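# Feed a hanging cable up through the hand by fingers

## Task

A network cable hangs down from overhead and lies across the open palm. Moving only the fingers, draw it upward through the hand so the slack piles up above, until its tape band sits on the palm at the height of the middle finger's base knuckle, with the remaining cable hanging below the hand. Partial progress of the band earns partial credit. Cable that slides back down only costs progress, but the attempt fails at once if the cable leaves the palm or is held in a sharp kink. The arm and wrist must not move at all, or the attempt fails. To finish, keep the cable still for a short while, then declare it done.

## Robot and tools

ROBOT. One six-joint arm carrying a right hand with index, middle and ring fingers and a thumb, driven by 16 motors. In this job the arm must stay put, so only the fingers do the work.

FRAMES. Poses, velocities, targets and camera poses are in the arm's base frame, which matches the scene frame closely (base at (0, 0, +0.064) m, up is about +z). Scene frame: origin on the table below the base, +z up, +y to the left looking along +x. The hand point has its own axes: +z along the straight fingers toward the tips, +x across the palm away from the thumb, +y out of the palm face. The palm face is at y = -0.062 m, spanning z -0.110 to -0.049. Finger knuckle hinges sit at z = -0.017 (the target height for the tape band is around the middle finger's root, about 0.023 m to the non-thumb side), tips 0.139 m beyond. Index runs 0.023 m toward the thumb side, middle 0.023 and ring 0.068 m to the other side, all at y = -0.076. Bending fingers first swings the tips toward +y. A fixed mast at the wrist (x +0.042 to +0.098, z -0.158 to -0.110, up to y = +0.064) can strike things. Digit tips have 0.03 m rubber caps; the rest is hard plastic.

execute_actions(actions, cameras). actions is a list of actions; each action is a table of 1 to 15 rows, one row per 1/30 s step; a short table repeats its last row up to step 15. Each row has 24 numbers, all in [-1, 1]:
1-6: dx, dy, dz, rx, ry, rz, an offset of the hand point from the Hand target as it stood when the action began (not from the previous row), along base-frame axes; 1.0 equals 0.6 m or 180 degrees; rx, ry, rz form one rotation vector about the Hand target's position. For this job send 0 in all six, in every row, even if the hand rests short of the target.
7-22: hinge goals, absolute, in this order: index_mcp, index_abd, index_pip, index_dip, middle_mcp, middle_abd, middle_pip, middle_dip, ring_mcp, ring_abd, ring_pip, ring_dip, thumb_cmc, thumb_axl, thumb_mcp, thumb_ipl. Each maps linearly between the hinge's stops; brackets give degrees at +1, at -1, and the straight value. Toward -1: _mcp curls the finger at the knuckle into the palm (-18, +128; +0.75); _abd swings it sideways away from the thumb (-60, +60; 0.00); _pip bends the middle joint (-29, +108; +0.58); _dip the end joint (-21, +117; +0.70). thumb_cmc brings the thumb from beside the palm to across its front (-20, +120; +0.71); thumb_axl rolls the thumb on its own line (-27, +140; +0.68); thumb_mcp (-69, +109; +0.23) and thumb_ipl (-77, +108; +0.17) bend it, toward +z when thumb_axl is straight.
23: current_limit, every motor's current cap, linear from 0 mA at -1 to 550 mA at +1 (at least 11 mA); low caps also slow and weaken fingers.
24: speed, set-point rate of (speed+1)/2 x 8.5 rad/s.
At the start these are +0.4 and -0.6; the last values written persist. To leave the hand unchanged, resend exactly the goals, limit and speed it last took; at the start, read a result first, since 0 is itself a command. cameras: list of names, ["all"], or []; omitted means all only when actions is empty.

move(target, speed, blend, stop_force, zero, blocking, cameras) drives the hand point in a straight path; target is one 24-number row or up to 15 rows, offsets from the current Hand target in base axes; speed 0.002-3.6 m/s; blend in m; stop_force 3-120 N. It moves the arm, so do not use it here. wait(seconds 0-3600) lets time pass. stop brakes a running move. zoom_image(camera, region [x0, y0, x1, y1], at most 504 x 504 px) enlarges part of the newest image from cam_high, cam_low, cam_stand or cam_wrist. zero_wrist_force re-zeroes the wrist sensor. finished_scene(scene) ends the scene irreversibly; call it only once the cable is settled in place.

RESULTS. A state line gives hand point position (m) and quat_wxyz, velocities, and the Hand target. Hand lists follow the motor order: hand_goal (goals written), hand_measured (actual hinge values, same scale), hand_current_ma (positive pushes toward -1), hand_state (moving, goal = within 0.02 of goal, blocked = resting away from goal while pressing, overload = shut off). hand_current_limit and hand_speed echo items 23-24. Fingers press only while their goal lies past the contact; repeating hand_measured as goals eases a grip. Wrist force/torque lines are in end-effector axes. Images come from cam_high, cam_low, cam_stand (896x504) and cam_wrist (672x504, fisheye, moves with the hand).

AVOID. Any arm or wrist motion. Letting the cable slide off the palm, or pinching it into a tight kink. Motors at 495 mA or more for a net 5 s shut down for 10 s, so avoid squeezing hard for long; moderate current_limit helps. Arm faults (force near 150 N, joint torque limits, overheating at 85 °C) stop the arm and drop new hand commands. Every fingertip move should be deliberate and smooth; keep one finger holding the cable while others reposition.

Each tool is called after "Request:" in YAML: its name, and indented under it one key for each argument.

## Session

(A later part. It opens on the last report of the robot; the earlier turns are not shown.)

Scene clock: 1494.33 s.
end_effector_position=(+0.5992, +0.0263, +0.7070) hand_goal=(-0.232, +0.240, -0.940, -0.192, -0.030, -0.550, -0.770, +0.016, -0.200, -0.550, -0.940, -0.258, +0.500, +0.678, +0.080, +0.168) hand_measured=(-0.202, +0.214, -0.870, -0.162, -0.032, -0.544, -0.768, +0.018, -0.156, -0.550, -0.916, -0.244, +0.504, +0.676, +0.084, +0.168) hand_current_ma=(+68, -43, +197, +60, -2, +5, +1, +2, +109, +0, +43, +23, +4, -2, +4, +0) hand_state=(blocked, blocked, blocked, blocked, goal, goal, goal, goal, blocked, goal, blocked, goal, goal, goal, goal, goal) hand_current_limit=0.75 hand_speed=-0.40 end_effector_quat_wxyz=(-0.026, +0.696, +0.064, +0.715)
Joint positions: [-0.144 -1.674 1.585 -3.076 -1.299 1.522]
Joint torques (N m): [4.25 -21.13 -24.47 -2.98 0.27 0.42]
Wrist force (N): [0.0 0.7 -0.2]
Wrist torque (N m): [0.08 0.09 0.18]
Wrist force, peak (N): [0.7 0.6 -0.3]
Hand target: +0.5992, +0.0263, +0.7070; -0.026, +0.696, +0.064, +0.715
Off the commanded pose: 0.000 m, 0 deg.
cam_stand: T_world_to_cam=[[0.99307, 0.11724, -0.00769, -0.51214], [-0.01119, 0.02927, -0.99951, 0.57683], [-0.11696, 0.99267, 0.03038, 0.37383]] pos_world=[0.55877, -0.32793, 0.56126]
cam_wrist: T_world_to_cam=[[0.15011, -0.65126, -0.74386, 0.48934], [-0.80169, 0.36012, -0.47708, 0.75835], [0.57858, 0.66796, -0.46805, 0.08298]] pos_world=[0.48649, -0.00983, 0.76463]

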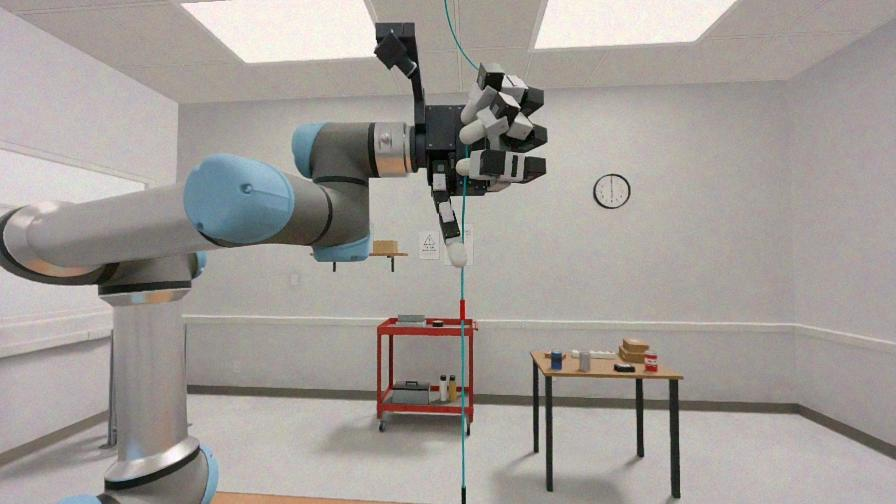

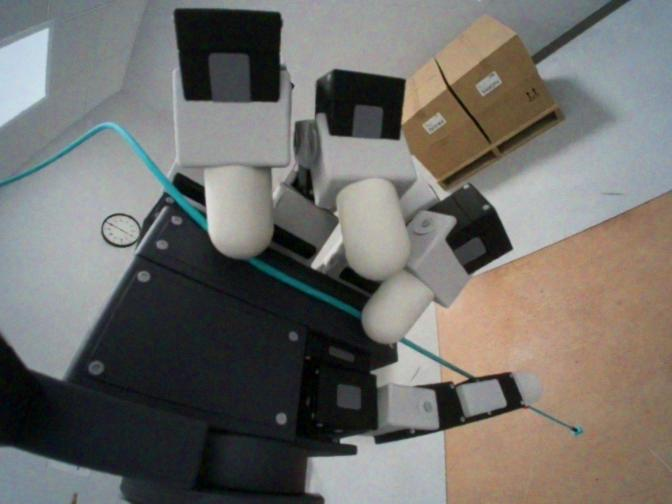

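Request:
execute_actions:
  actions:
    - [[0,0,0,0,0,0,-0.233,0.24,-0.94,-0.193,-0.243,-0.55,-0.94,-0.174,-0.2,-0.55,-0.94,-0.258,0.5,0.678,0.079,0.168,0.75,-0.6]]
    - [[0,0,0,0,0,0,-0.233,0.24,-0.94,-0.193,-0.243,-0.55,-0.94,-0.174,-0.2,-0.55,-0.94,-0.258,0.5,0.678,0.079,0.168,0.75,-0.65]]
    - [[0,0,0,0,0,0,-0.06,-0.05,-0.74,0.06,-0.243,-0.55,-0.94,-0.174,-0.2,-0.55,-0.94,-0.258,0.5,0.678,0.079,0.168,0.75,-0.4]]
    - [[0,0,0,0,0,0,-0.036,-0.55,-0.77,0.025,-0.243,-0.55,-0.94,-0.174,-0.2,-0.55,-0.94,-0.258,0.5,0.678,0.079,0.168,0.75,-0.4]]
    - [[0,0,0,0,0,0,-0.242,-0.55,-0.94,-0.175,-0.243,-0.55,-0.94,-0.174,-0.2,-0.55,-0.94,-0.258,0.5,0.678,0.079,0.168,0.75,-0.6]]
    - [[0,0,0,0,0,0,-0.242,-0.55,-0.94,-0.175,-0.243,-0.55,-0.94,-0.174,-0.2,-0.55,-0.94,-0.258,0.5,0.678,0.079,0.168,0.75,-0.65]]
  cameras: ["cam_stand","cam_wrist"]

Request:
zoom_image:
  camera: "cam_stand"
  region: [410, 50, 570, 230]

Request:
zoom_image:
  camera: "cam_wrist"
  region: [120, 180, 480, 420]

Scene clock: 1506.77 s.
end_effector_position=(+0.5992, +0.0263, +0.7070) hand_goal=(-0.242, -0.550, -0.940, -0.174, -0.242, -0.550, -0.940, -0.174, -0.200, -0.550, -0.940, -0.258, +0.500, +0.678, +0.080, +0.168) hand_measured=(-0.212, -0.552, -0.918, -0.152, -0.206, -0.552, -0.916, -0.158, -0.158, -0.550, -0.916, -0.244, +0.504, +0.676, +0.084, +0.168) hand_current_ma=(+63, -1, +40, +38, +83, -1, +44, +27, +107, +0, +43, +23, +4, -2, +4, +0) hand_state=(blocked, goal, blocked, blocked, blocked, goal, blocked, goal, blocked, goal, blocked, goal, goal, goal, goal, goal) hand_current_limit=0.75 hand_speed=-0.65 end_effector_quat_wxyz=(-0.026, +0.696, +0.064, +0.715)
Joint positions: [-0.144 -1.674 1.585 -3.076 -1.299 1.522]
Joint torques (N m): [3.48 -19.71 -24.44 -3.42 0 0.47]
Wrist force (N): [0.4 0.6 -0.3]
Wrist torque (N m): [0.06 0.08 0.19]
Wrist force, peak (N): [0.7 0.6 -0.6]
Hand target: +0.5992, +0.0263, +0.7070; -0.026, +0.696, +0.064, +0.715
Off the commanded pose: 0.000 m, 0 deg.
cam_stand: T_world_to_cam=[[0.99307, 0.11724, -0.00769, -0.51214], [-0.01119, 0.02927, -0.99951, 0.57683], [-0.11696, 0.99267, 0.03038, 0.37383]] pos_world=[0.55877, -0.32793, 0.56126]
cam_wrist: T_world_to_cam=[[0.15011, -0.65126, -0.74386, 0.48934], [-0.80169, 0.36012, -0.47708, 0.75835], [0.57858, 0.66796, -0.46805, 0.08298]] pos_world=[0.48649, -0.00983, 0.76463]

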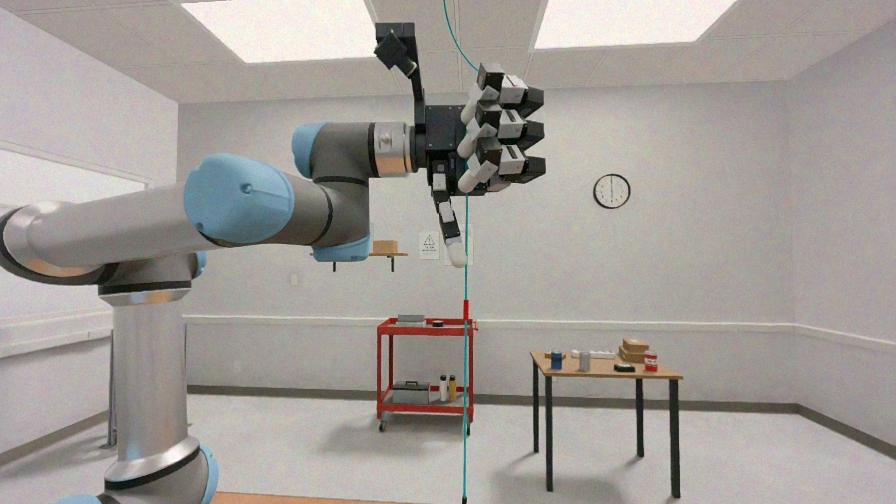

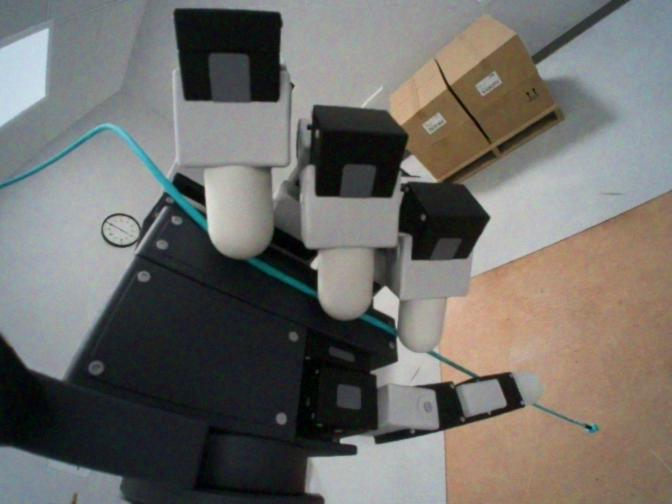

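Scaled by 2.800 from the camera's image (finer frame: 1280x720).

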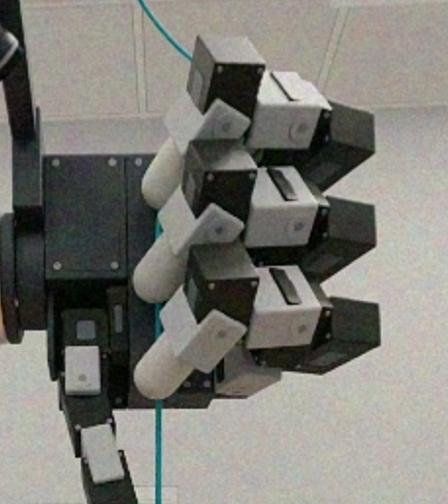

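Scaled by 1.400 from the camera's image (finer frame: 960x720).

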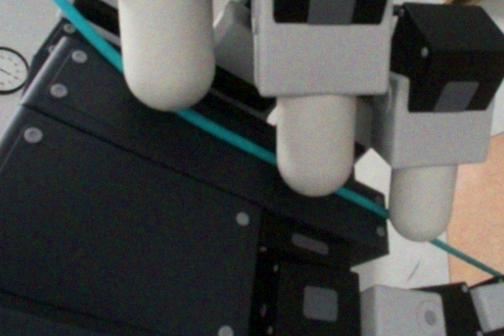

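Request:
execute_actions:
  actions:
    - [[0,0,0,0,0,0,-0.233,0.24,-0.94,-0.193,-0.222,0.24,-0.94,-0.217,-0.195,0.22,-0.94,-0.267,0.5,0.678,0.079,0.168,0.75,-0.7]]
    - [[0,0,0,0,0,0,-0.233,0.24,-0.94,-0.193,-0.222,0.24,-0.94,-0.217,-0.195,0.22,-0.94,-0.267,0.5,0.678,0.079,0.168,0.75,-0.7]]
  cameras: ["cam_stand","cam_wrist"]

Request:
zoom_image:
  camera: "cam_stand"
  region: [410, 50, 570, 230]

Request:
zoom_image:
  camera: "cam_wrist"
  region: [120, 180, 480, 420]

Scene clock: 1516.50 s.
end_effector_position=(+0.5992, +0.0263, +0.7070) hand_goal=(-0.232, +0.240, -0.940, -0.192, -0.222, +0.240, -0.940, -0.216, -0.194, +0.220, -0.940, -0.266, +0.500, +0.678, +0.080, +0.168) hand_measured=(-0.204, +0.220, -0.872, -0.164, -0.200, +0.220, -0.876, -0.192, -0.154, +0.184, -0.870, -0.236, +0.504, +0.676, +0.084, +0.168) hand_current_ma=(+59, -31, +190, +57, +45, -29, +172, +47, +99, -65, +191, +63, +4, -2, +4, +0) hand_state=(blocked, blocked, blocked, blocked, blocked, goal, blocked, blocked, blocked, blocked, blocked, blocked, goal, goal, goal, goal) hand_current_limit=0.75 hand_speed=-0.70 end_effector_quat_wxyz=(-0.026, +0.696, +0.064, +0.715)
Joint positions: [-0.144 -1.674 1.585 -3.076 -1.299 1.522]
Joint torques (N m): [4.14 -20.14 -24.86 -3.5 -0.17 0.45]
Wrist force (N): [0.4 0.6 -0.4]
Wrist torque (N m): [0.08 0.08 0.20]
Wrist force, peak (N): [0.6 0.7 -0.6]
Hand target: +0.5992, +0.0263, +0.7070; -0.026, +0.696, +0.064, +0.715
Off the commanded pose: 0.000 m, 0 deg.
cam_stand: T_world_to_cam=[[0.99307, 0.11724, -0.00769, -0.51214], [-0.01119, 0.02927, -0.99951, 0.57683], [-0.11696, 0.99267, 0.03038, 0.37383]] pos_world=[0.55877, -0.32793, 0.56126]
cam_wrist: T_world_to_cam=[[0.15011, -0.65126, -0.74386, 0.48934], [-0.80169, 0.36012, -0.47708, 0.75835], [0.57858, 0.66796, -0.46805, 0.08298]] pos_world=[0.48649, -0.00983, 0.76463]

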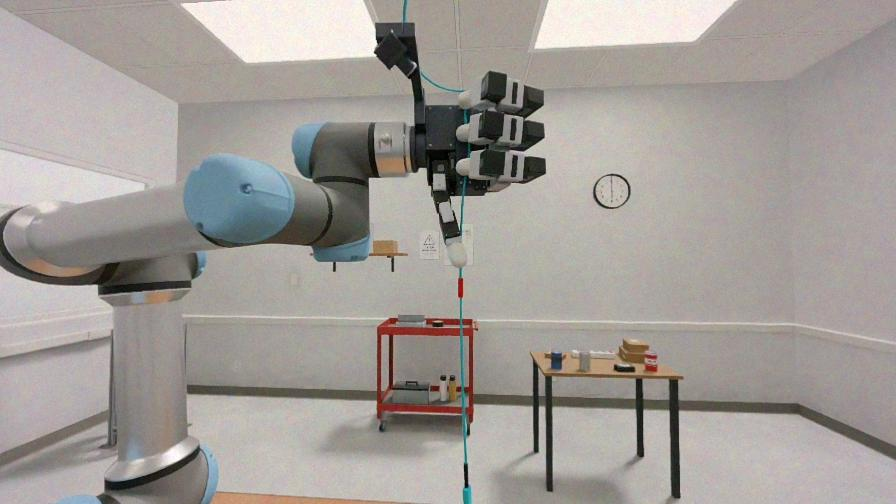

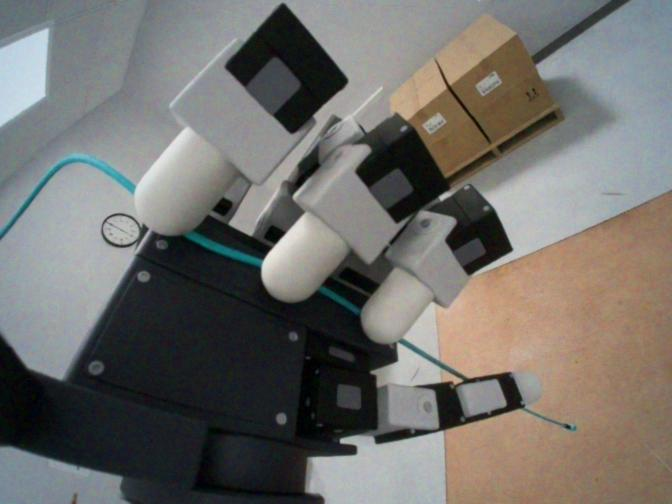

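Scaled by 2.800 from the camera's image (finer frame: 1280x720).

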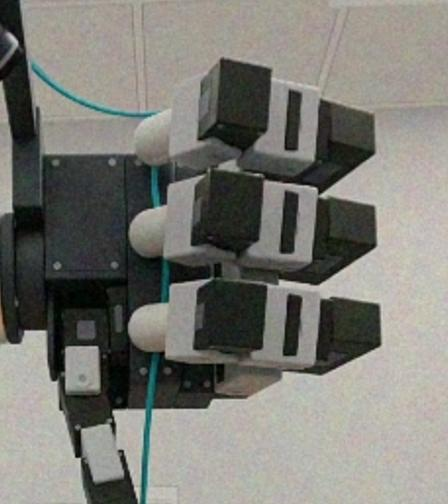

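Scaled by 1.400 from the camera's image (finer frame: 960x720).

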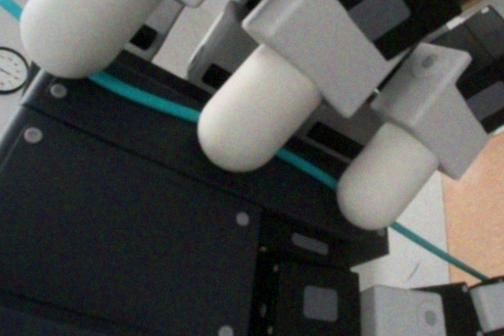

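Request:
execute_actions:
  actions:
    - [[0,0,0,0,0,0,-0.233,0.24,-0.94,-0.193,-0.222,0.24,-0.94,-0.217,-0.07,-0.3,-0.74,0.08,0.5,0.678,0.079,0.168,0.75,-0.4]]
    - [[0,0,0,0,0,0,-0.233,0.24,-0.94,-0.193,-0.222,0.24,-0.94,-0.217,-0.06,-0.55,-0.77,0.06,0.5,0.678,0.079,0.168,0.75,-0.4]]
  cameras: ["cam_stand","cam_wrist"]

Request:
zoom_image:
  camera: "cam_stand"
  region: [410, 50, 570, 230]

Scene clock: 1526.20 s.
end_effector_position=(+0.5992, +0.0263, +0.7070) hand_goal=(-0.232, +0.240, -0.940, -0.192, -0.222, +0.240, -0.940, -0.216, -0.060, -0.550, -0.770, +0.060, +0.500, +0.678, +0.080, +0.168) hand_measured=(-0.204, +0.220, -0.872, -0.164, -0.200, +0.224, -0.876, -0.194, -0.062, -0.544, -0.768, +0.062, +0.504, +0.676, +0.084, +0.168) hand_current_ma=(+59, -31, +190, +57, +45, -23, +172, +40, -2, +5, +1, +2, +4, -2, +4, +0) hand_state=(blocked, blocked, blocked, blocked, blocked, goal, blocked, blocked, goal, goal, goal, goal, goal, goal, goal, goal) hand_current_limit=0.75 hand_speed=-0.40 end_effector_quat_wxyz=(-0.026, +0.696, +0.064, +0.715)
Joint positions: [-0.144 -1.674 1.585 -3.076 -1.299 1.522]
Joint torques (N m): [3.07 -20.17 -25.54 -3.31 -0.42 0.42]
Wrist force (N): [0.2 0.6 -0.4]
Wrist torque (N m): [0.08 0.09 0.19]
Wrist force, peak (N): [0.6 0.7 -0.5]
Hand target: +0.5992, +0.0263, +0.7070; -0.026, +0.696, +0.064, +0.715
Off the commanded pose: 0.000 m, 0 deg.
cam_stand: T_world_to_cam=[[0.99307, 0.11724, -0.00769, -0.51214], [-0.01119, 0.02927, -0.99951, 0.57683], [-0.11696, 0.99267, 0.03038, 0.37383]] pos_world=[0.55877, -0.32793, 0.56126]
cam_wrist: T_world_to_cam=[[0.15011, -0.65126, -0.74386, 0.48934], [-0.80169, 0.36012, -0.47708, 0.75835], [0.57858, 0.66796, -0.46805, 0.08298]] pos_world=[0.48649, -0.00983, 0.76463]

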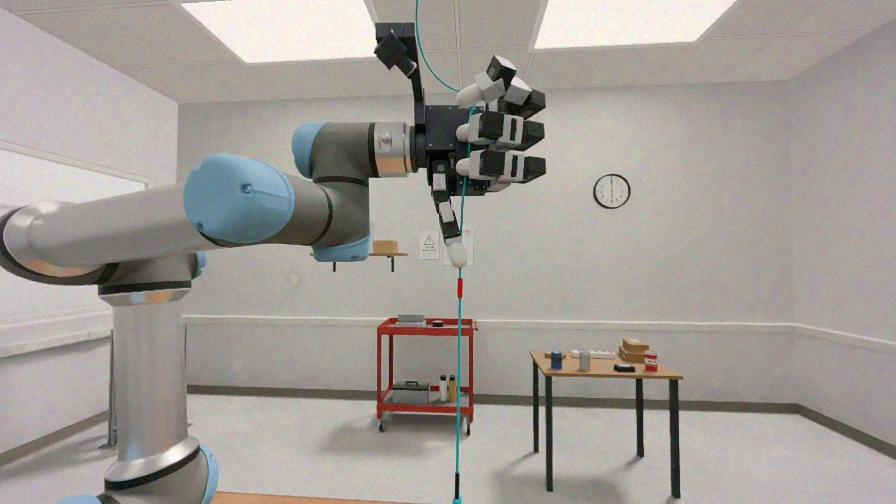

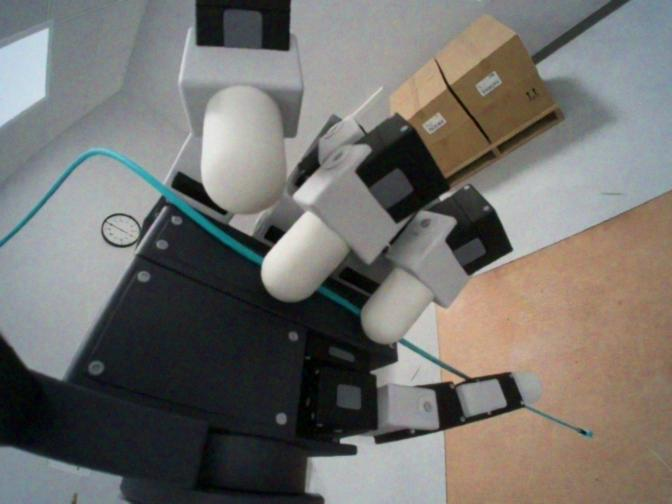

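Scaled by 2.800 from the camera's image (finer frame: 1280x720).

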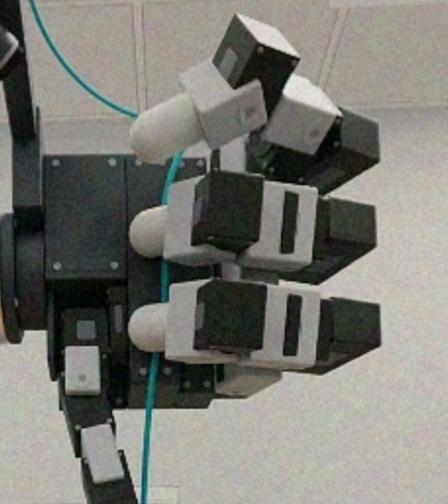

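Request:
execute_actions:
  actions:
    - [[0,0,0,0,0,0,-0.233,0.24,-0.94,-0.193,-0.222,0.24,-0.94,-0.217,0.01,-0.55,-0.77,-0.04,0.5,0.678,0.079,0.168,0.75,-0.5]]
    - [[0,0,0,0,0,0,-0.233,0.24,-0.94,-0.193,-0.222,0.24,-0.94,-0.217,-0.203,-0.55,-0.94,-0.252,0.5,0.678,0.079,0.168,0.75,-0.6]]
    - [[0,0,0,0,0,0,-0.233,0.24,-0.94,-0.193,-0.222,0.24,-0.94,-0.217,-0.203,-0.55,-0.94,-0.252,0.5,0.678,0.079,0.168,0.75,-0.65]]
    - [[0,0,0,0,0,0,-0.233,0.24,-0.94,-0.193,-0.06,-0.05,-0.74,0.06,-0.203,-0.55,-0.94,-0.252,0.5,0.678,0.079,0.168,0.75,-0.4]]
    - [[0,0,0,0,0,0,-0.233,0.24,-0.94,-0.193,-0.025,-0.55,-0.77,0.008,-0.203,-0.55,-0.94,-0.252,0.5,0.678,0.079,0.168,0.75,-0.4]]
  cameras: ["cam_stand","cam_wrist"]

Request:
zoom_image:
  camera: "cam_stand"
  region: [410, 50, 570, 230]

Request:
zoom_image:
  camera: "cam_wrist"
  region: [120, 180, 480, 420]

Scene clock: 1539.60 s.
end_effector_position=(+0.5992, +0.0263, +0.7070) hand_goal=(-0.232, +0.240, -0.940, -0.192, -0.024, -0.550, -0.770, +0.008, -0.202, -0.550, -0.940, -0.252, +0.500, +0.678, +0.080, +0.168) hand_measured=(-0.204, +0.220, -0.872, -0.164, -0.026, -0.544, -0.768, +0.010, -0.172, -0.552, -0.916, -0.230, +0.504, +0.676, +0.084, +0.168) hand_current_ma=(+59, -31, +190, +56, -2, +5, +1, +2, +68, -1, +42, +41, +4, -2, +4, +0) hand_state=(blocked, blocked, blocked, blocked, goal, goal, goal, goal, blocked, goal, blocked, blocked, goal, goal, goal, goal) hand_current_limit=0.75 hand_speed=-0.40 end_effector_quat_wxyz=(-0.026, +0.696, +0.064, +0.715)
Joint positions: [-0.144 -1.674 1.585 -3.076 -1.299 1.522]
Joint torques (N m): [3.54 -20.07 -25.16 -3.07 -0.37 0.56]
Wrist force (N): [0.5 0.5 -0.3]
Wrist torque (N m): [0.07 0.04 0.21]
Wrist force, peak (N): [0.5 0.7 -0.7]
Hand target: +0.5992, +0.0263, +0.7070; -0.026, +0.696, +0.064, +0.715
Off the commanded pose: 0.000 m, 0 deg.
cam_stand: T_world_to_cam=[[0.99307, 0.11724, -0.00769, -0.51214], [-0.01119, 0.02927, -0.99951, 0.57683], [-0.11696, 0.99267, 0.03038, 0.37383]] pos_world=[0.55877, -0.32793, 0.56126]
cam_wrist: T_world_to_cam=[[0.15011, -0.65126, -0.74386, 0.48934], [-0.80169, 0.36012, -0.47708, 0.75835], [0.57858, 0.66796, -0.46805, 0.08298]] pos_world=[0.48649, -0.00983, 0.76463]

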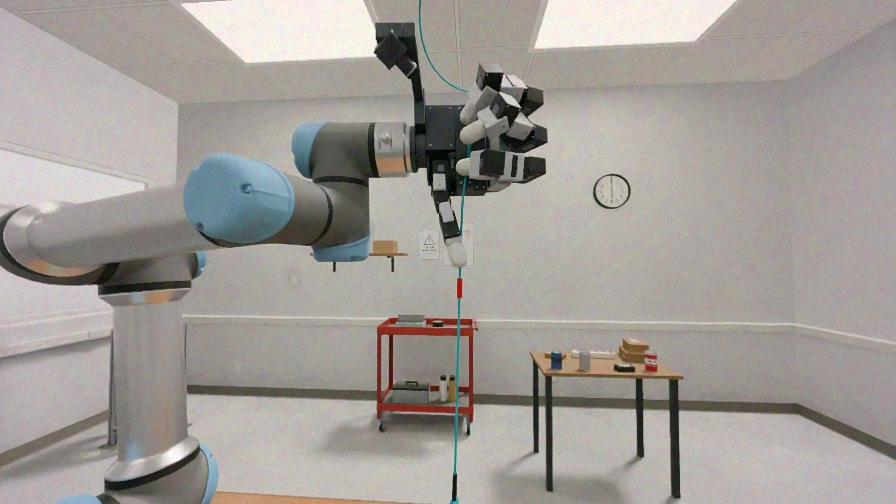

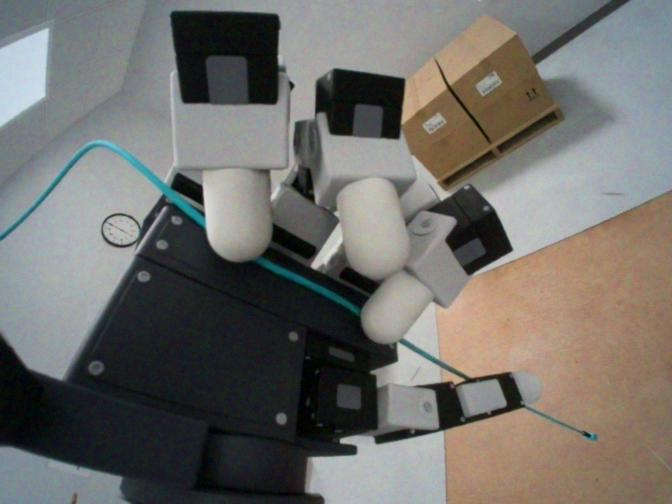

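Scaled by 2.800 from the camera's image (finer frame: 1280x720).

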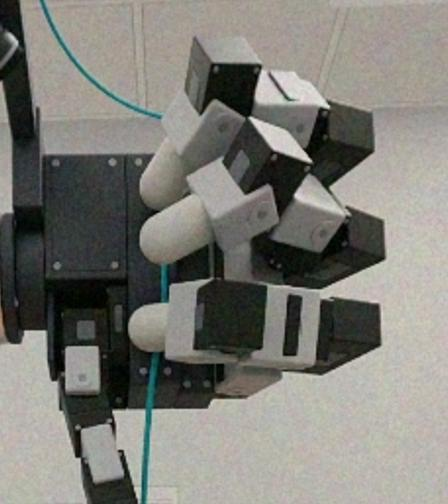

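Scaled by 1.400 from the camera's image (finer frame: 960x720).

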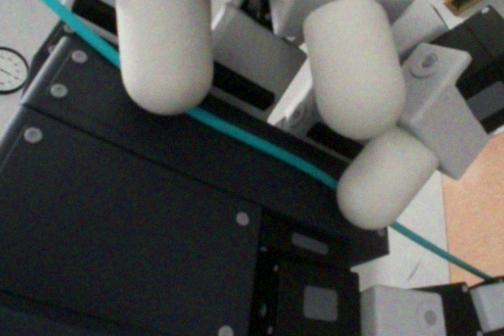

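Request:
execute_actions:
  actions:
    - [[0,0,0,0,0,0,-0.233,0.24,-0.94,-0.193,-0.222,-0.55,-0.94,-0.215,-0.203,-0.55,-0.94,-0.252,0.5,0.678,0.079,0.168,0.75,-0.6]]
    - [[0,0,0,0,0,0,-0.233,0.24,-0.94,-0.193,-0.222,-0.55,-0.94,-0.215,-0.203,-0.55,-0.94,-0.252,0.5,0.678,0.079,0.168,0.75,-0.65]]
    - [[0,0,0,0,0,0,-0.06,-0.05,-0.74,0.06,-0.222,-0.55,-0.94,-0.215,-0.203,-0.55,-0.94,-0.252,0.5,0.678,0.079,0.168,0.75,-0.4]]
    - [[0,0,0,0,0,0,-0.02,-0.55,-0.77,0.003,-0.222,-0.55,-0.94,-0.215,-0.203,-0.55,-0.94,-0.252,0.5,0.678,0.079,0.168,0.75,-0.4]]
    - [[0,0,0,0,0,0,-0.228,-0.55,-0.94,-0.203,-0.222,-0.55,-0.94,-0.215,-0.203,-0.55,-0.94,-0.252,0.5,0.678,0.079,0.168,0.75,-0.6]]
    - [[0,0,0,0,0,0,-0.228,-0.55,-0.94,-0.203,-0.222,-0.55,-0.94,-0.215,-0.203,-0.55,-0.94,-0.252,0.5,0.678,0.079,0.168,0.75,-0.65]]
  cameras: ["cam_stand","cam_wrist"]

Request:
zoom_image:
  camera: "cam_stand"
  region: [410, 50, 570, 230]

Request:
zoom_image:
  camera: "cam_wrist"
  region: [120, 180, 480, 420]

Scene clock: 1550.53 s.
end_effector_position=(+0.5992, +0.0263, +0.7070) hand_goal=(-0.228, -0.550, -0.940, -0.202, -0.222, -0.550, -0.940, -0.214, -0.202, -0.550, -0.940, -0.252, +0.500, +0.678, +0.080, +0.168) hand_measured=(-0.202, -0.552, -0.918, -0.180, -0.198, -0.554, -0.914, -0.192, -0.172, -0.554, -0.916, -0.232, +0.504, +0.676, +0.084, +0.168) hand_current_ma=(+56, -2, +38, +39, +48, -2, +47, +38, +68, -2, +43, +36, +4, -2, +4, +0) hand_state=(blocked, goal, blocked, blocked, blocked, goal, blocked, blocked, blocked, goal, blocked, blocked, goal, goal, goal, goal) hand_current_limit=0.75 hand_speed=-0.65 end_effector_quat_wxyz=(-0.026, +0.696, +0.064, +0.715)
Joint positions: [-0.144 -1.674 1.585 -3.076 -1.299 1.522]
Joint torques (N m): [3.13 -19.39 -24.93 -2.79 -0.63 0.5]
Wrist force (N): [0.4 0.6 -0.5]
Wrist torque (N m): [0.09 0.08 0.20]
Wrist force, peak (N): [0.7 0.6 -0.5]
Hand target: +0.5992, +0.0263, +0.7070; -0.026, +0.696, +0.064, +0.715
Off the commanded pose: 0.000 m, 0 deg.
cam_stand: T_world_to_cam=[[0.99307, 0.11724, -0.00769, -0.51214], [-0.01119, 0.02927, -0.99951, 0.57683], [-0.11696, 0.99267, 0.03038, 0.37383]] pos_world=[0.55877, -0.32793, 0.56126]
cam_wrist: T_world_to_cam=[[0.15011, -0.65126, -0.74386, 0.48934], [-0.80169, 0.36012, -0.47708, 0.75835], [0.57858, 0.66796, -0.46805, 0.08298]] pos_world=[0.48649, -0.00983, 0.76463]

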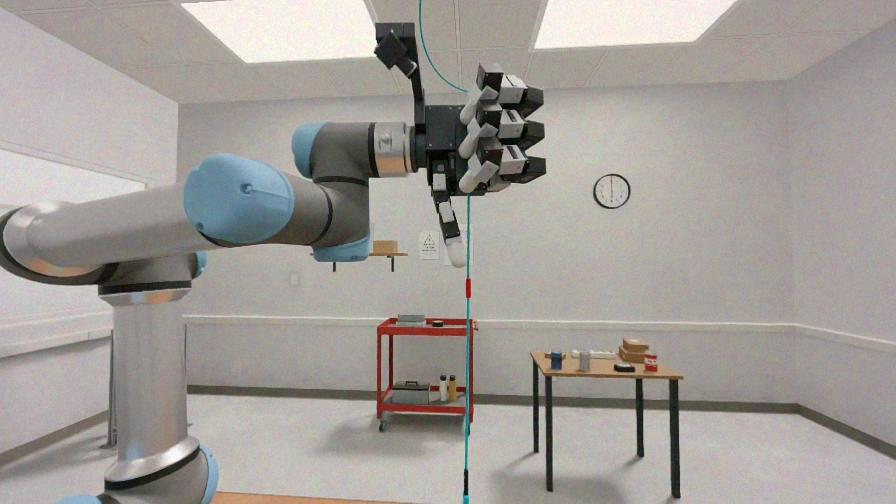

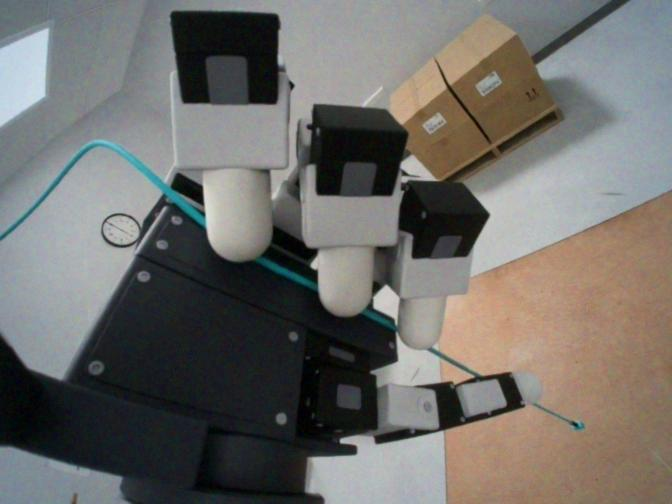

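Scaled by 2.800 from the camera's image (finer frame: 1280x720).

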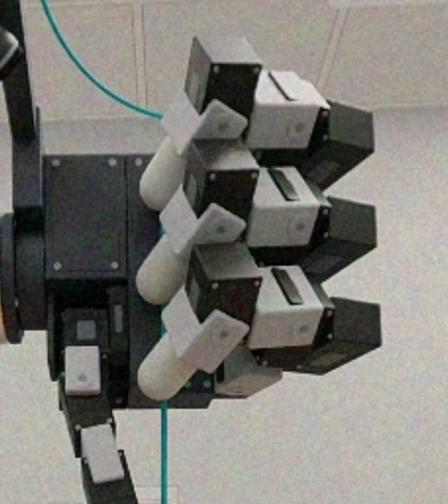

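Scaled by 1.400 from the camera's image (finer frame: 960x720).

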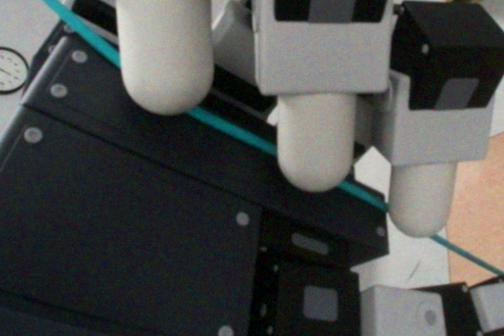

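Request:
execute_actions:
  actions:
    - [[0,0,0,0,0,0,-0.2,0.24,-0.94,-0.258,-0.19,0.24,-0.94,-0.28,-0.194,0.22,-0.94,-0.27,0.5,0.678,0.079,0.168,0.75,-0.7]]
    - [[0,0,0,0,0,0,-0.2,0.24,-0.94,-0.258,-0.19,0.24,-0.94,-0.28,-0.194,0.22,-0.94,-0.27,0.5,0.678,0.079,0.168,0.75,-0.7]]
  cameras: ["cam_stand","cam_wrist"]

Request:
zoom_image:
  camera: "cam_stand"
  region: [410, 50, 570, 230]

Request:
zoom_image:
  camera: "cam_wrist"
  region: [120, 180, 480, 420]

Scene clock: 1557.97 s.
end_effector_position=(+0.5992, +0.0263, +0.7070) hand_goal=(-0.200, +0.240, -0.940, -0.258, -0.190, +0.240, -0.940, -0.280, -0.194, +0.220, -0.940, -0.270, +0.500, +0.678, +0.080, +0.168) hand_measured=(-0.174, +0.218, -0.870, -0.228, -0.170, +0.220, -0.882, -0.258, -0.156, +0.196, -0.874, -0.244, +0.504, +0.676, +0.084, +0.168) hand_current_ma=(+53, -35, +193, +60, +39, -27, +146, +39, +89, -39, +180, +53, +4, -2, +4, +0) hand_state=(blocked, blocked, blocked, blocked, blocked, goal, blocked, blocked, blocked, blocked, blocked, blocked, goal, goal, goal, goal) hand_current_limit=0.75 hand_speed=-0.70 end_effector_quat_wxyz=(-0.026, +0.696, +0.064, +0.715)
Joint positions: [-0.144 -1.674 1.585 -3.076 -1.299 1.522]
Joint torques (N m): [2.66 -18.96 -25.61 -2.68 -0.8 0.49]
Wrist force (N): [0.6 0.4 -0.5]
Wrist torque (N m): [0.06 0.06 0.21]
Wrist force, peak (N): [0.8 0.5 -0.6]
Hand target: +0.5992, +0.0263, +0.7070; -0.026, +0.696, +0.064, +0.715
Off the commanded pose: 0.000 m, 0 deg.
cam_stand: T_world_to_cam=[[0.99307, 0.11724, -0.00769, -0.51214], [-0.01119, 0.02927, -0.99951, 0.57683], [-0.11696, 0.99267, 0.03038, 0.37383]] pos_world=[0.55877, -0.32793, 0.56126]
cam_wrist: T_world_to_cam=[[0.15011, -0.65126, -0.74386, 0.48934], [-0.80169, 0.36012, -0.47708, 0.75835], [0.57858, 0.66796, -0.46805, 0.08298]] pos_world=[0.48649, -0.00983, 0.76463]

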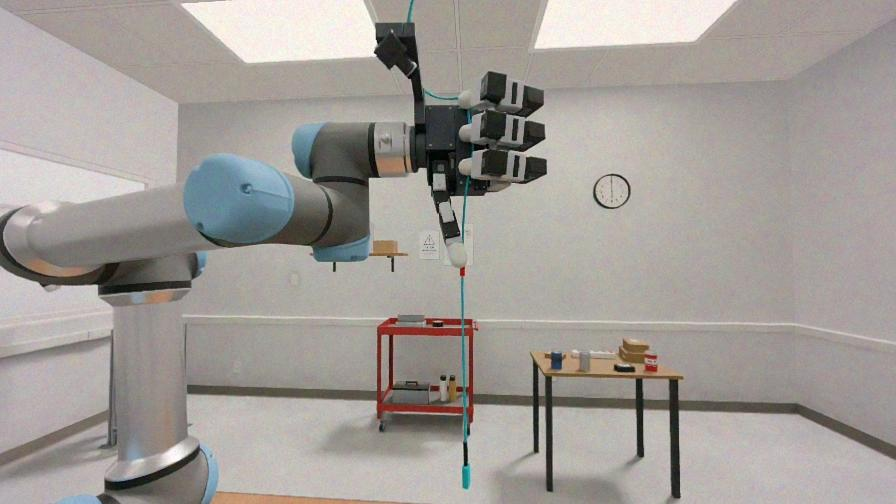

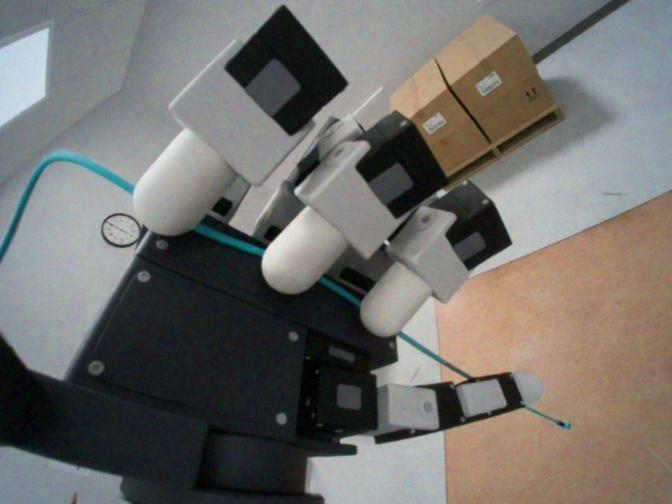

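Scaled by 2.800 from the camera's image (finer frame: 1280x720).

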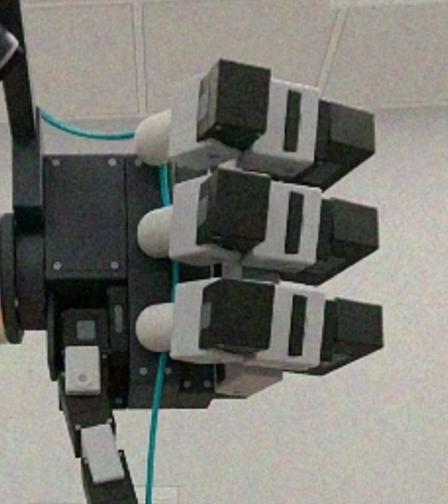

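Scaled by 1.400 from the camera's image (finer frame: 960x720).

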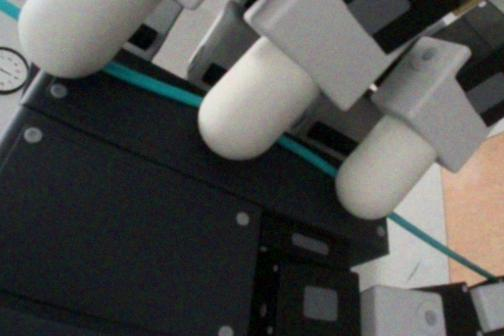

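Request:
execute_actions:
  actions:
    - [[0,0,0,0,0,0,-0.2,0.24,-0.94,-0.258,-0.02,-0.2,-0.75,0.0,-0.2,0.22,-0.945,-0.258,0.5,0.678,0.079,0.168,0.75,-0.4]]
    - [[0,0,0,0,0,0,-0.2,0.24,-0.94,-0.258,-0.0,-0.35,-0.75,-0.02,-0.235,0.22,-0.945,-0.19,0.5,0.678,0.079,0.168,0.75,-0.7]]
    - [[0,0,0,0,0,0,-0.2,0.24,-0.94,-0.258,-0.0,-0.35,-0.75,-0.02,-0.27,0.22,-0.945,-0.12,0.5,0.678,0.079,0.168,0.75,-0.7]]
  cameras: ["cam_stand","cam_wrist"]

Request:
zoom_image:
  camera: "cam_stand"
  region: [410, 50, 570, 230]

Request:
zoom_image:
  camera: "cam_wrist"
  region: [120, 180, 480, 420]

Scene clock: 1575.53 s.
end_effector_position=(+0.5992, +0.0263, +0.7070) hand_goal=(-0.200, +0.240, -0.940, -0.258, +0.000, -0.350, -0.750, -0.020, -0.270, +0.220, -0.944, -0.120, +0.500, +0.678, +0.080, +0.168) hand_measured=(-0.176, +0.218, -0.870, -0.230, -0.002, -0.344, -0.752, -0.018, -0.222, +0.222, -0.904, -0.122, +0.504, +0.676, +0.084, +0.168) hand_current_ma=(+48, -34, +193, +57, -2, +6, -1, +2, +127, +1, +91, -1, +4, -2, +4, +0) hand_state=(blocked, blocked, blocked, blocked, goal, goal, goal, goal, blocked, goal, blocked, goal, goal, goal, goal, goal) hand_current_limit=0.75 hand_speed=-0.70 end_effector_quat_wxyz=(-0.026, +0.696, +0.064, +0.715)
Joint positions: [-0.144 -1.674 1.585 -3.076 -1.299 1.522]
Joint torques (N m): [2.98 -19.01 -26.04 -2.3 -1.05 0.52]
Wrist force (N): [0.4 0.6 -0.5]
Wrist torque (N m): [0.10 0.08 0.20]
Wrist force, peak (N): [0.7 0.7 -0.7]
Hand target: +0.5992, +0.0263, +0.7070; -0.026, +0.696, +0.064, +0.715
Off the commanded pose: 0.000 m, 0 deg.
cam_stand: T_world_to_cam=[[0.99307, 0.11724, -0.00769, -0.51214], [-0.01119, 0.02927, -0.99951, 0.57683], [-0.11696, 0.99267, 0.03038, 0.37383]] pos_world=[0.55877, -0.32793, 0.56126]
cam_wrist: T_world_to_cam=[[0.15011, -0.65126, -0.74386, 0.48934], [-0.80169, 0.36012, -0.47708, 0.75835], [0.57858, 0.66796, -0.46805, 0.08298]] pos_world=[0.48649, -0.00983, 0.76463]

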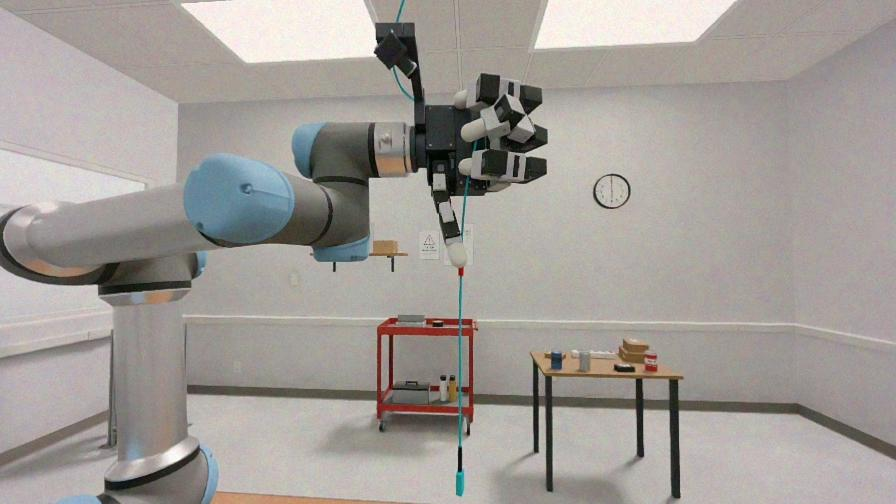

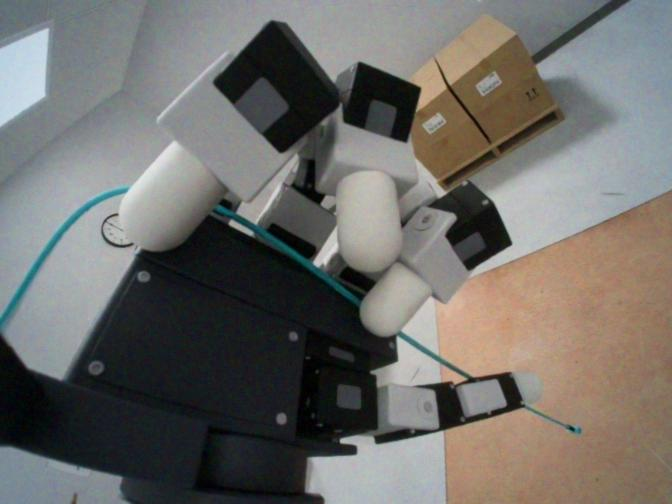

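Scaled by 2.800 from the camera's image (finer frame: 1280x720).

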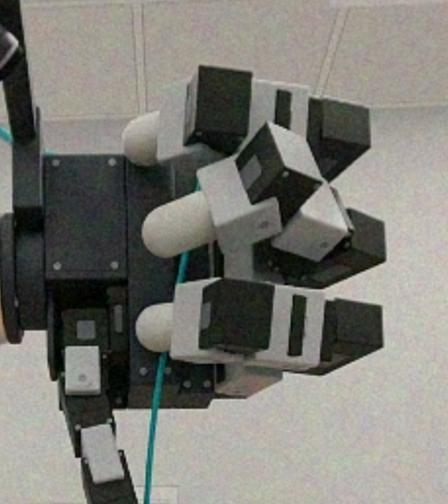

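Scaled by 1.400 from the camera's image (finer frame: 960x720).

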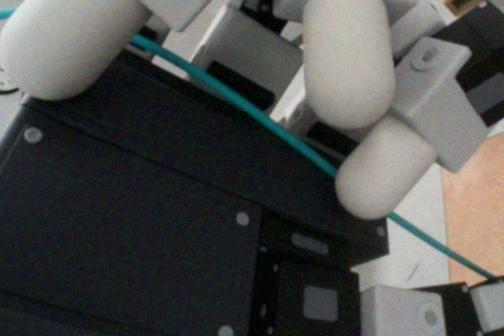

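Request:
execute_actions:
  actions:
    - [[0,0,0,0,0,0,-0.2,0.24,-0.94,-0.258,0.06,-0.45,-0.74,-0.1,-0.1,0.1,-0.72,0.1,0.5,0.678,0.079,0.168,0.75,-0.4]]
    - [[0,0,0,0,0,0,-0.2,0.24,-0.94,-0.258,0.09,-0.55,-0.76,-0.17,0.09,-0.4,-0.74,-0.15,0.5,0.678,0.079,0.168,0.75,-0.4]]
  cameras: ["cam_stand","cam_wrist"]

Request:
zoom_image:
  camera: "cam_stand"
  region: [410, 50, 570, 230]

Request:
zoom_image:
  camera: "cam_wrist"
  region: [120, 180, 480, 420]

Scene clock: 1588.80 s.
end_effector_position=(+0.5992, +0.0263, +0.7070) hand_goal=(-0.200, +0.240, -0.940, -0.258, +0.090, -0.550, -0.760, -0.170, +0.090, -0.400, -0.740, -0.150, +0.500, +0.678, +0.080, +0.168) hand_measured=(-0.176, +0.218, -0.870, -0.230, +0.088, -0.544, -0.758, -0.168, +0.088, -0.394, -0.738, -0.148, +0.504, +0.676, +0.084, +0.168) hand_current_ma=(+48, -34, +193, +57, -2, +6, +1, +2, -1, +5, +1, +1, +4, -2, +4, +0) hand_state=(blocked, blocked, blocked, blocked, goal, goal, goal, goal, goal, goal, goal, goal, goal, goal, goal, goal) hand_current_limit=0.75 hand_speed=-0.40 end_effector_quat_wxyz=(-0.026, +0.696, +0.064, +0.715)
Joint positions: [-0.144 -1.674 1.585 -3.076 -1.299 1.522]
Joint torques (N m): [2.77 -18.64 -25.91 -2.15 -1.22 0.56]
Wrist force (N): [0.1 0.6 -0.3]
Wrist torque (N m): [0.08 0.07 0.17]
Wrist force, peak (N): [0.6 0.7 -0.6]
Hand target: +0.5992, +0.0263, +0.7070; -0.026, +0.696, +0.064, +0.715
Off the commanded pose: 0.000 m, 0 deg.
cam_stand: T_world_to_cam=[[0.99307, 0.11724, -0.00769, -0.51214], [-0.01119, 0.02927, -0.99951, 0.57683], [-0.11696, 0.99267, 0.03038, 0.37383]] pos_world=[0.55877, -0.32793, 0.56126]
cam_wrist: T_world_to_cam=[[0.15011, -0.65126, -0.74386, 0.48934], [-0.80169, 0.36012, -0.47708, 0.75835], [0.57858, 0.66796, -0.46805, 0.08298]] pos_world=[0.48649, -0.00983, 0.76463]

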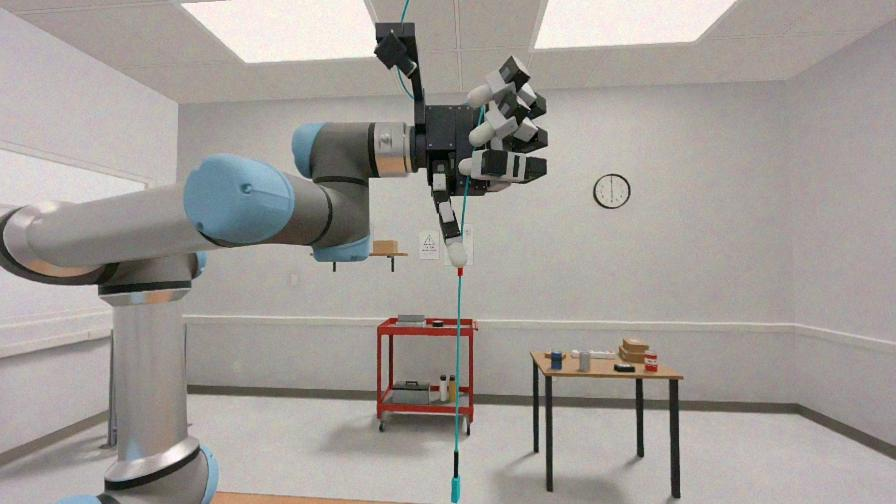

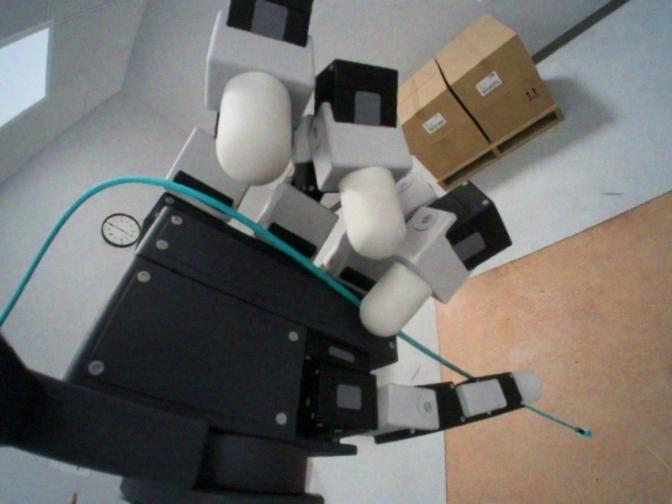

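Scaled by 2.800 from the camera's image (finer frame: 1280x720).

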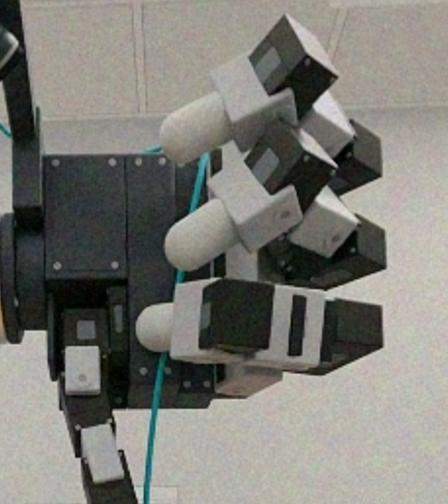

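Scaled by 1.400 from the camera's image (finer frame: 960x720).

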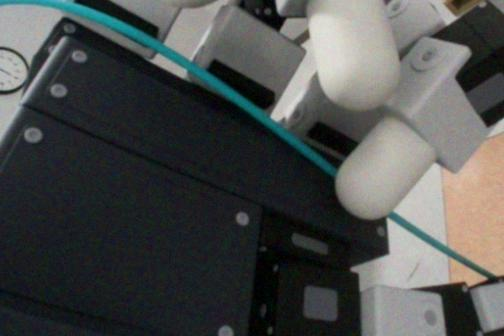

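Request:
execute_actions:
  actions:
    - [[0,0,0,0,0,0,-0.205,0.24,-0.945,-0.258,-0.13,-0.55,-0.945,-0.385,0.09,-0.45,-0.74,-0.15,0.5,0.678,0.079,0.168,0.75,-0.65]]
    - [[0,0,0,0,0,0,-0.205,0.24,-0.945,-0.258,-0.14,-0.55,-0.945,-0.375,0.09,-0.45,-0.74,-0.15,0.5,0.678,0.079,0.168,0.75,-0.65]]
    - [[0,0,0,0,0,0,-0.205,0.24,-0.945,-0.258,-0.18,-0.55,-0.945,-0.3,0.09,-0.45,-0.74,-0.15,0.5,0.678,0.079,0.168,0.75,-0.75]]
  cameras: ["cam_stand","cam_wrist"]

Request:
zoom_image:
  camera: "cam_stand"
  region: [410, 50, 570, 230]

Request:
zoom_image:
  camera: "cam_wrist"
  region: [120, 180, 480, 420]

Scene clock: 1600.43 s.
end_effector_position=(+0.5992, +0.0263, +0.7070) hand_goal=(-0.204, +0.240, -0.944, -0.258, -0.180, -0.550, -0.944, -0.300, +0.090, -0.450, -0.740, -0.150, +0.500, +0.678, +0.080, +0.168) hand_measured=(-0.178, +0.222, -0.870, -0.232, -0.134, -0.554, -0.916, -0.310, +0.088, -0.444, -0.738, -0.148, +0.504, +0.676, +0.084, +0.168) hand_current_ma=(+56, -27, +208, +48, +120, -3, +55, -15, -1, +6, +1, +1, +4, -2, +4, +0) hand_state=(blocked, goal, blocked, blocked, blocked, goal, blocked, goal, goal, goal, goal, goal, goal, goal, goal, goal) hand_current_limit=0.75 hand_speed=-0.75 end_effector_quat_wxyz=(-0.026, +0.696, +0.064, +0.715)
Joint positions: [-0.144 -1.674 1.585 -3.076 -1.299 1.522]
Joint torques (N m): [1.85 -18.92 -25.92 -1.93 -1.32 0.58]
Wrist force (N): [0.3 0.6 -0.3]
Wrist torque (N m): [0.08 0.07 0.19]
Wrist force, peak (N): [0.5 0.8 -0.6]
Hand target: +0.5992, +0.0263, +0.7070; -0.026, +0.696, +0.064, +0.715
Off the commanded pose: 0.000 m, 0 deg.
cam_stand: T_world_to_cam=[[0.99307, 0.11724, -0.00769, -0.51214], [-0.01119, 0.02927, -0.99951, 0.57683], [-0.11696, 0.99267, 0.03038, 0.37383]] pos_world=[0.55877, -0.32793, 0.56126]
cam_wrist: T_world_to_cam=[[0.15011, -0.65126, -0.74386, 0.48934], [-0.80169, 0.36012, -0.47708, 0.75835], [0.57858, 0.66796, -0.46805, 0.08298]] pos_world=[0.48649, -0.00983, 0.76463]

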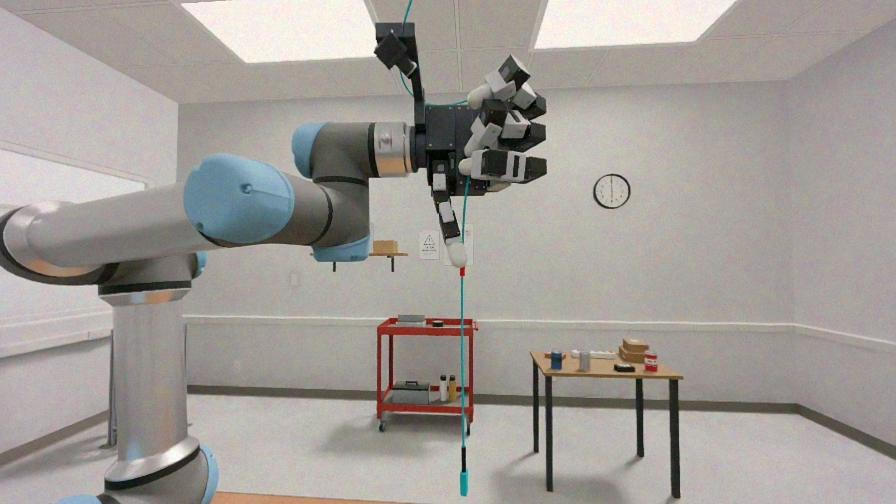

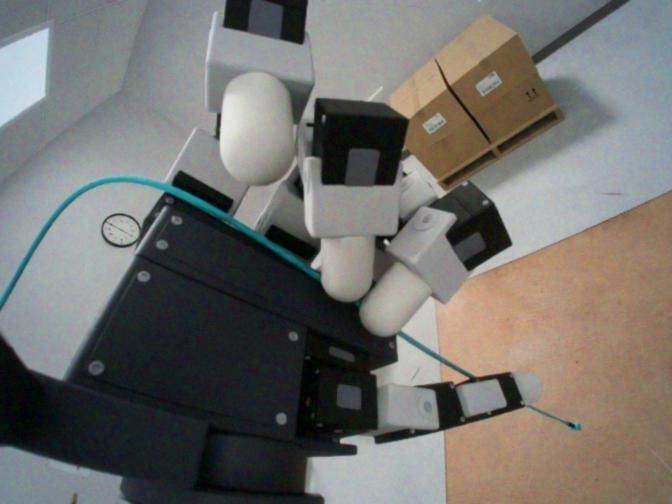

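Scaled by 2.800 from the camera's image (finer frame: 1280x720).

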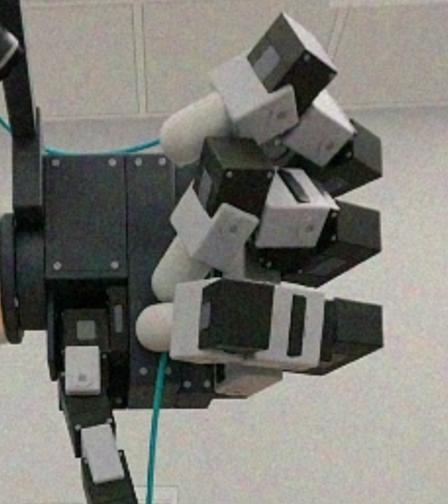

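Scaled by 1.400 from the camera's image (finer frame: 960x720).

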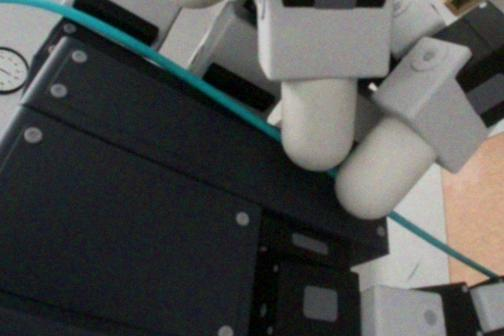

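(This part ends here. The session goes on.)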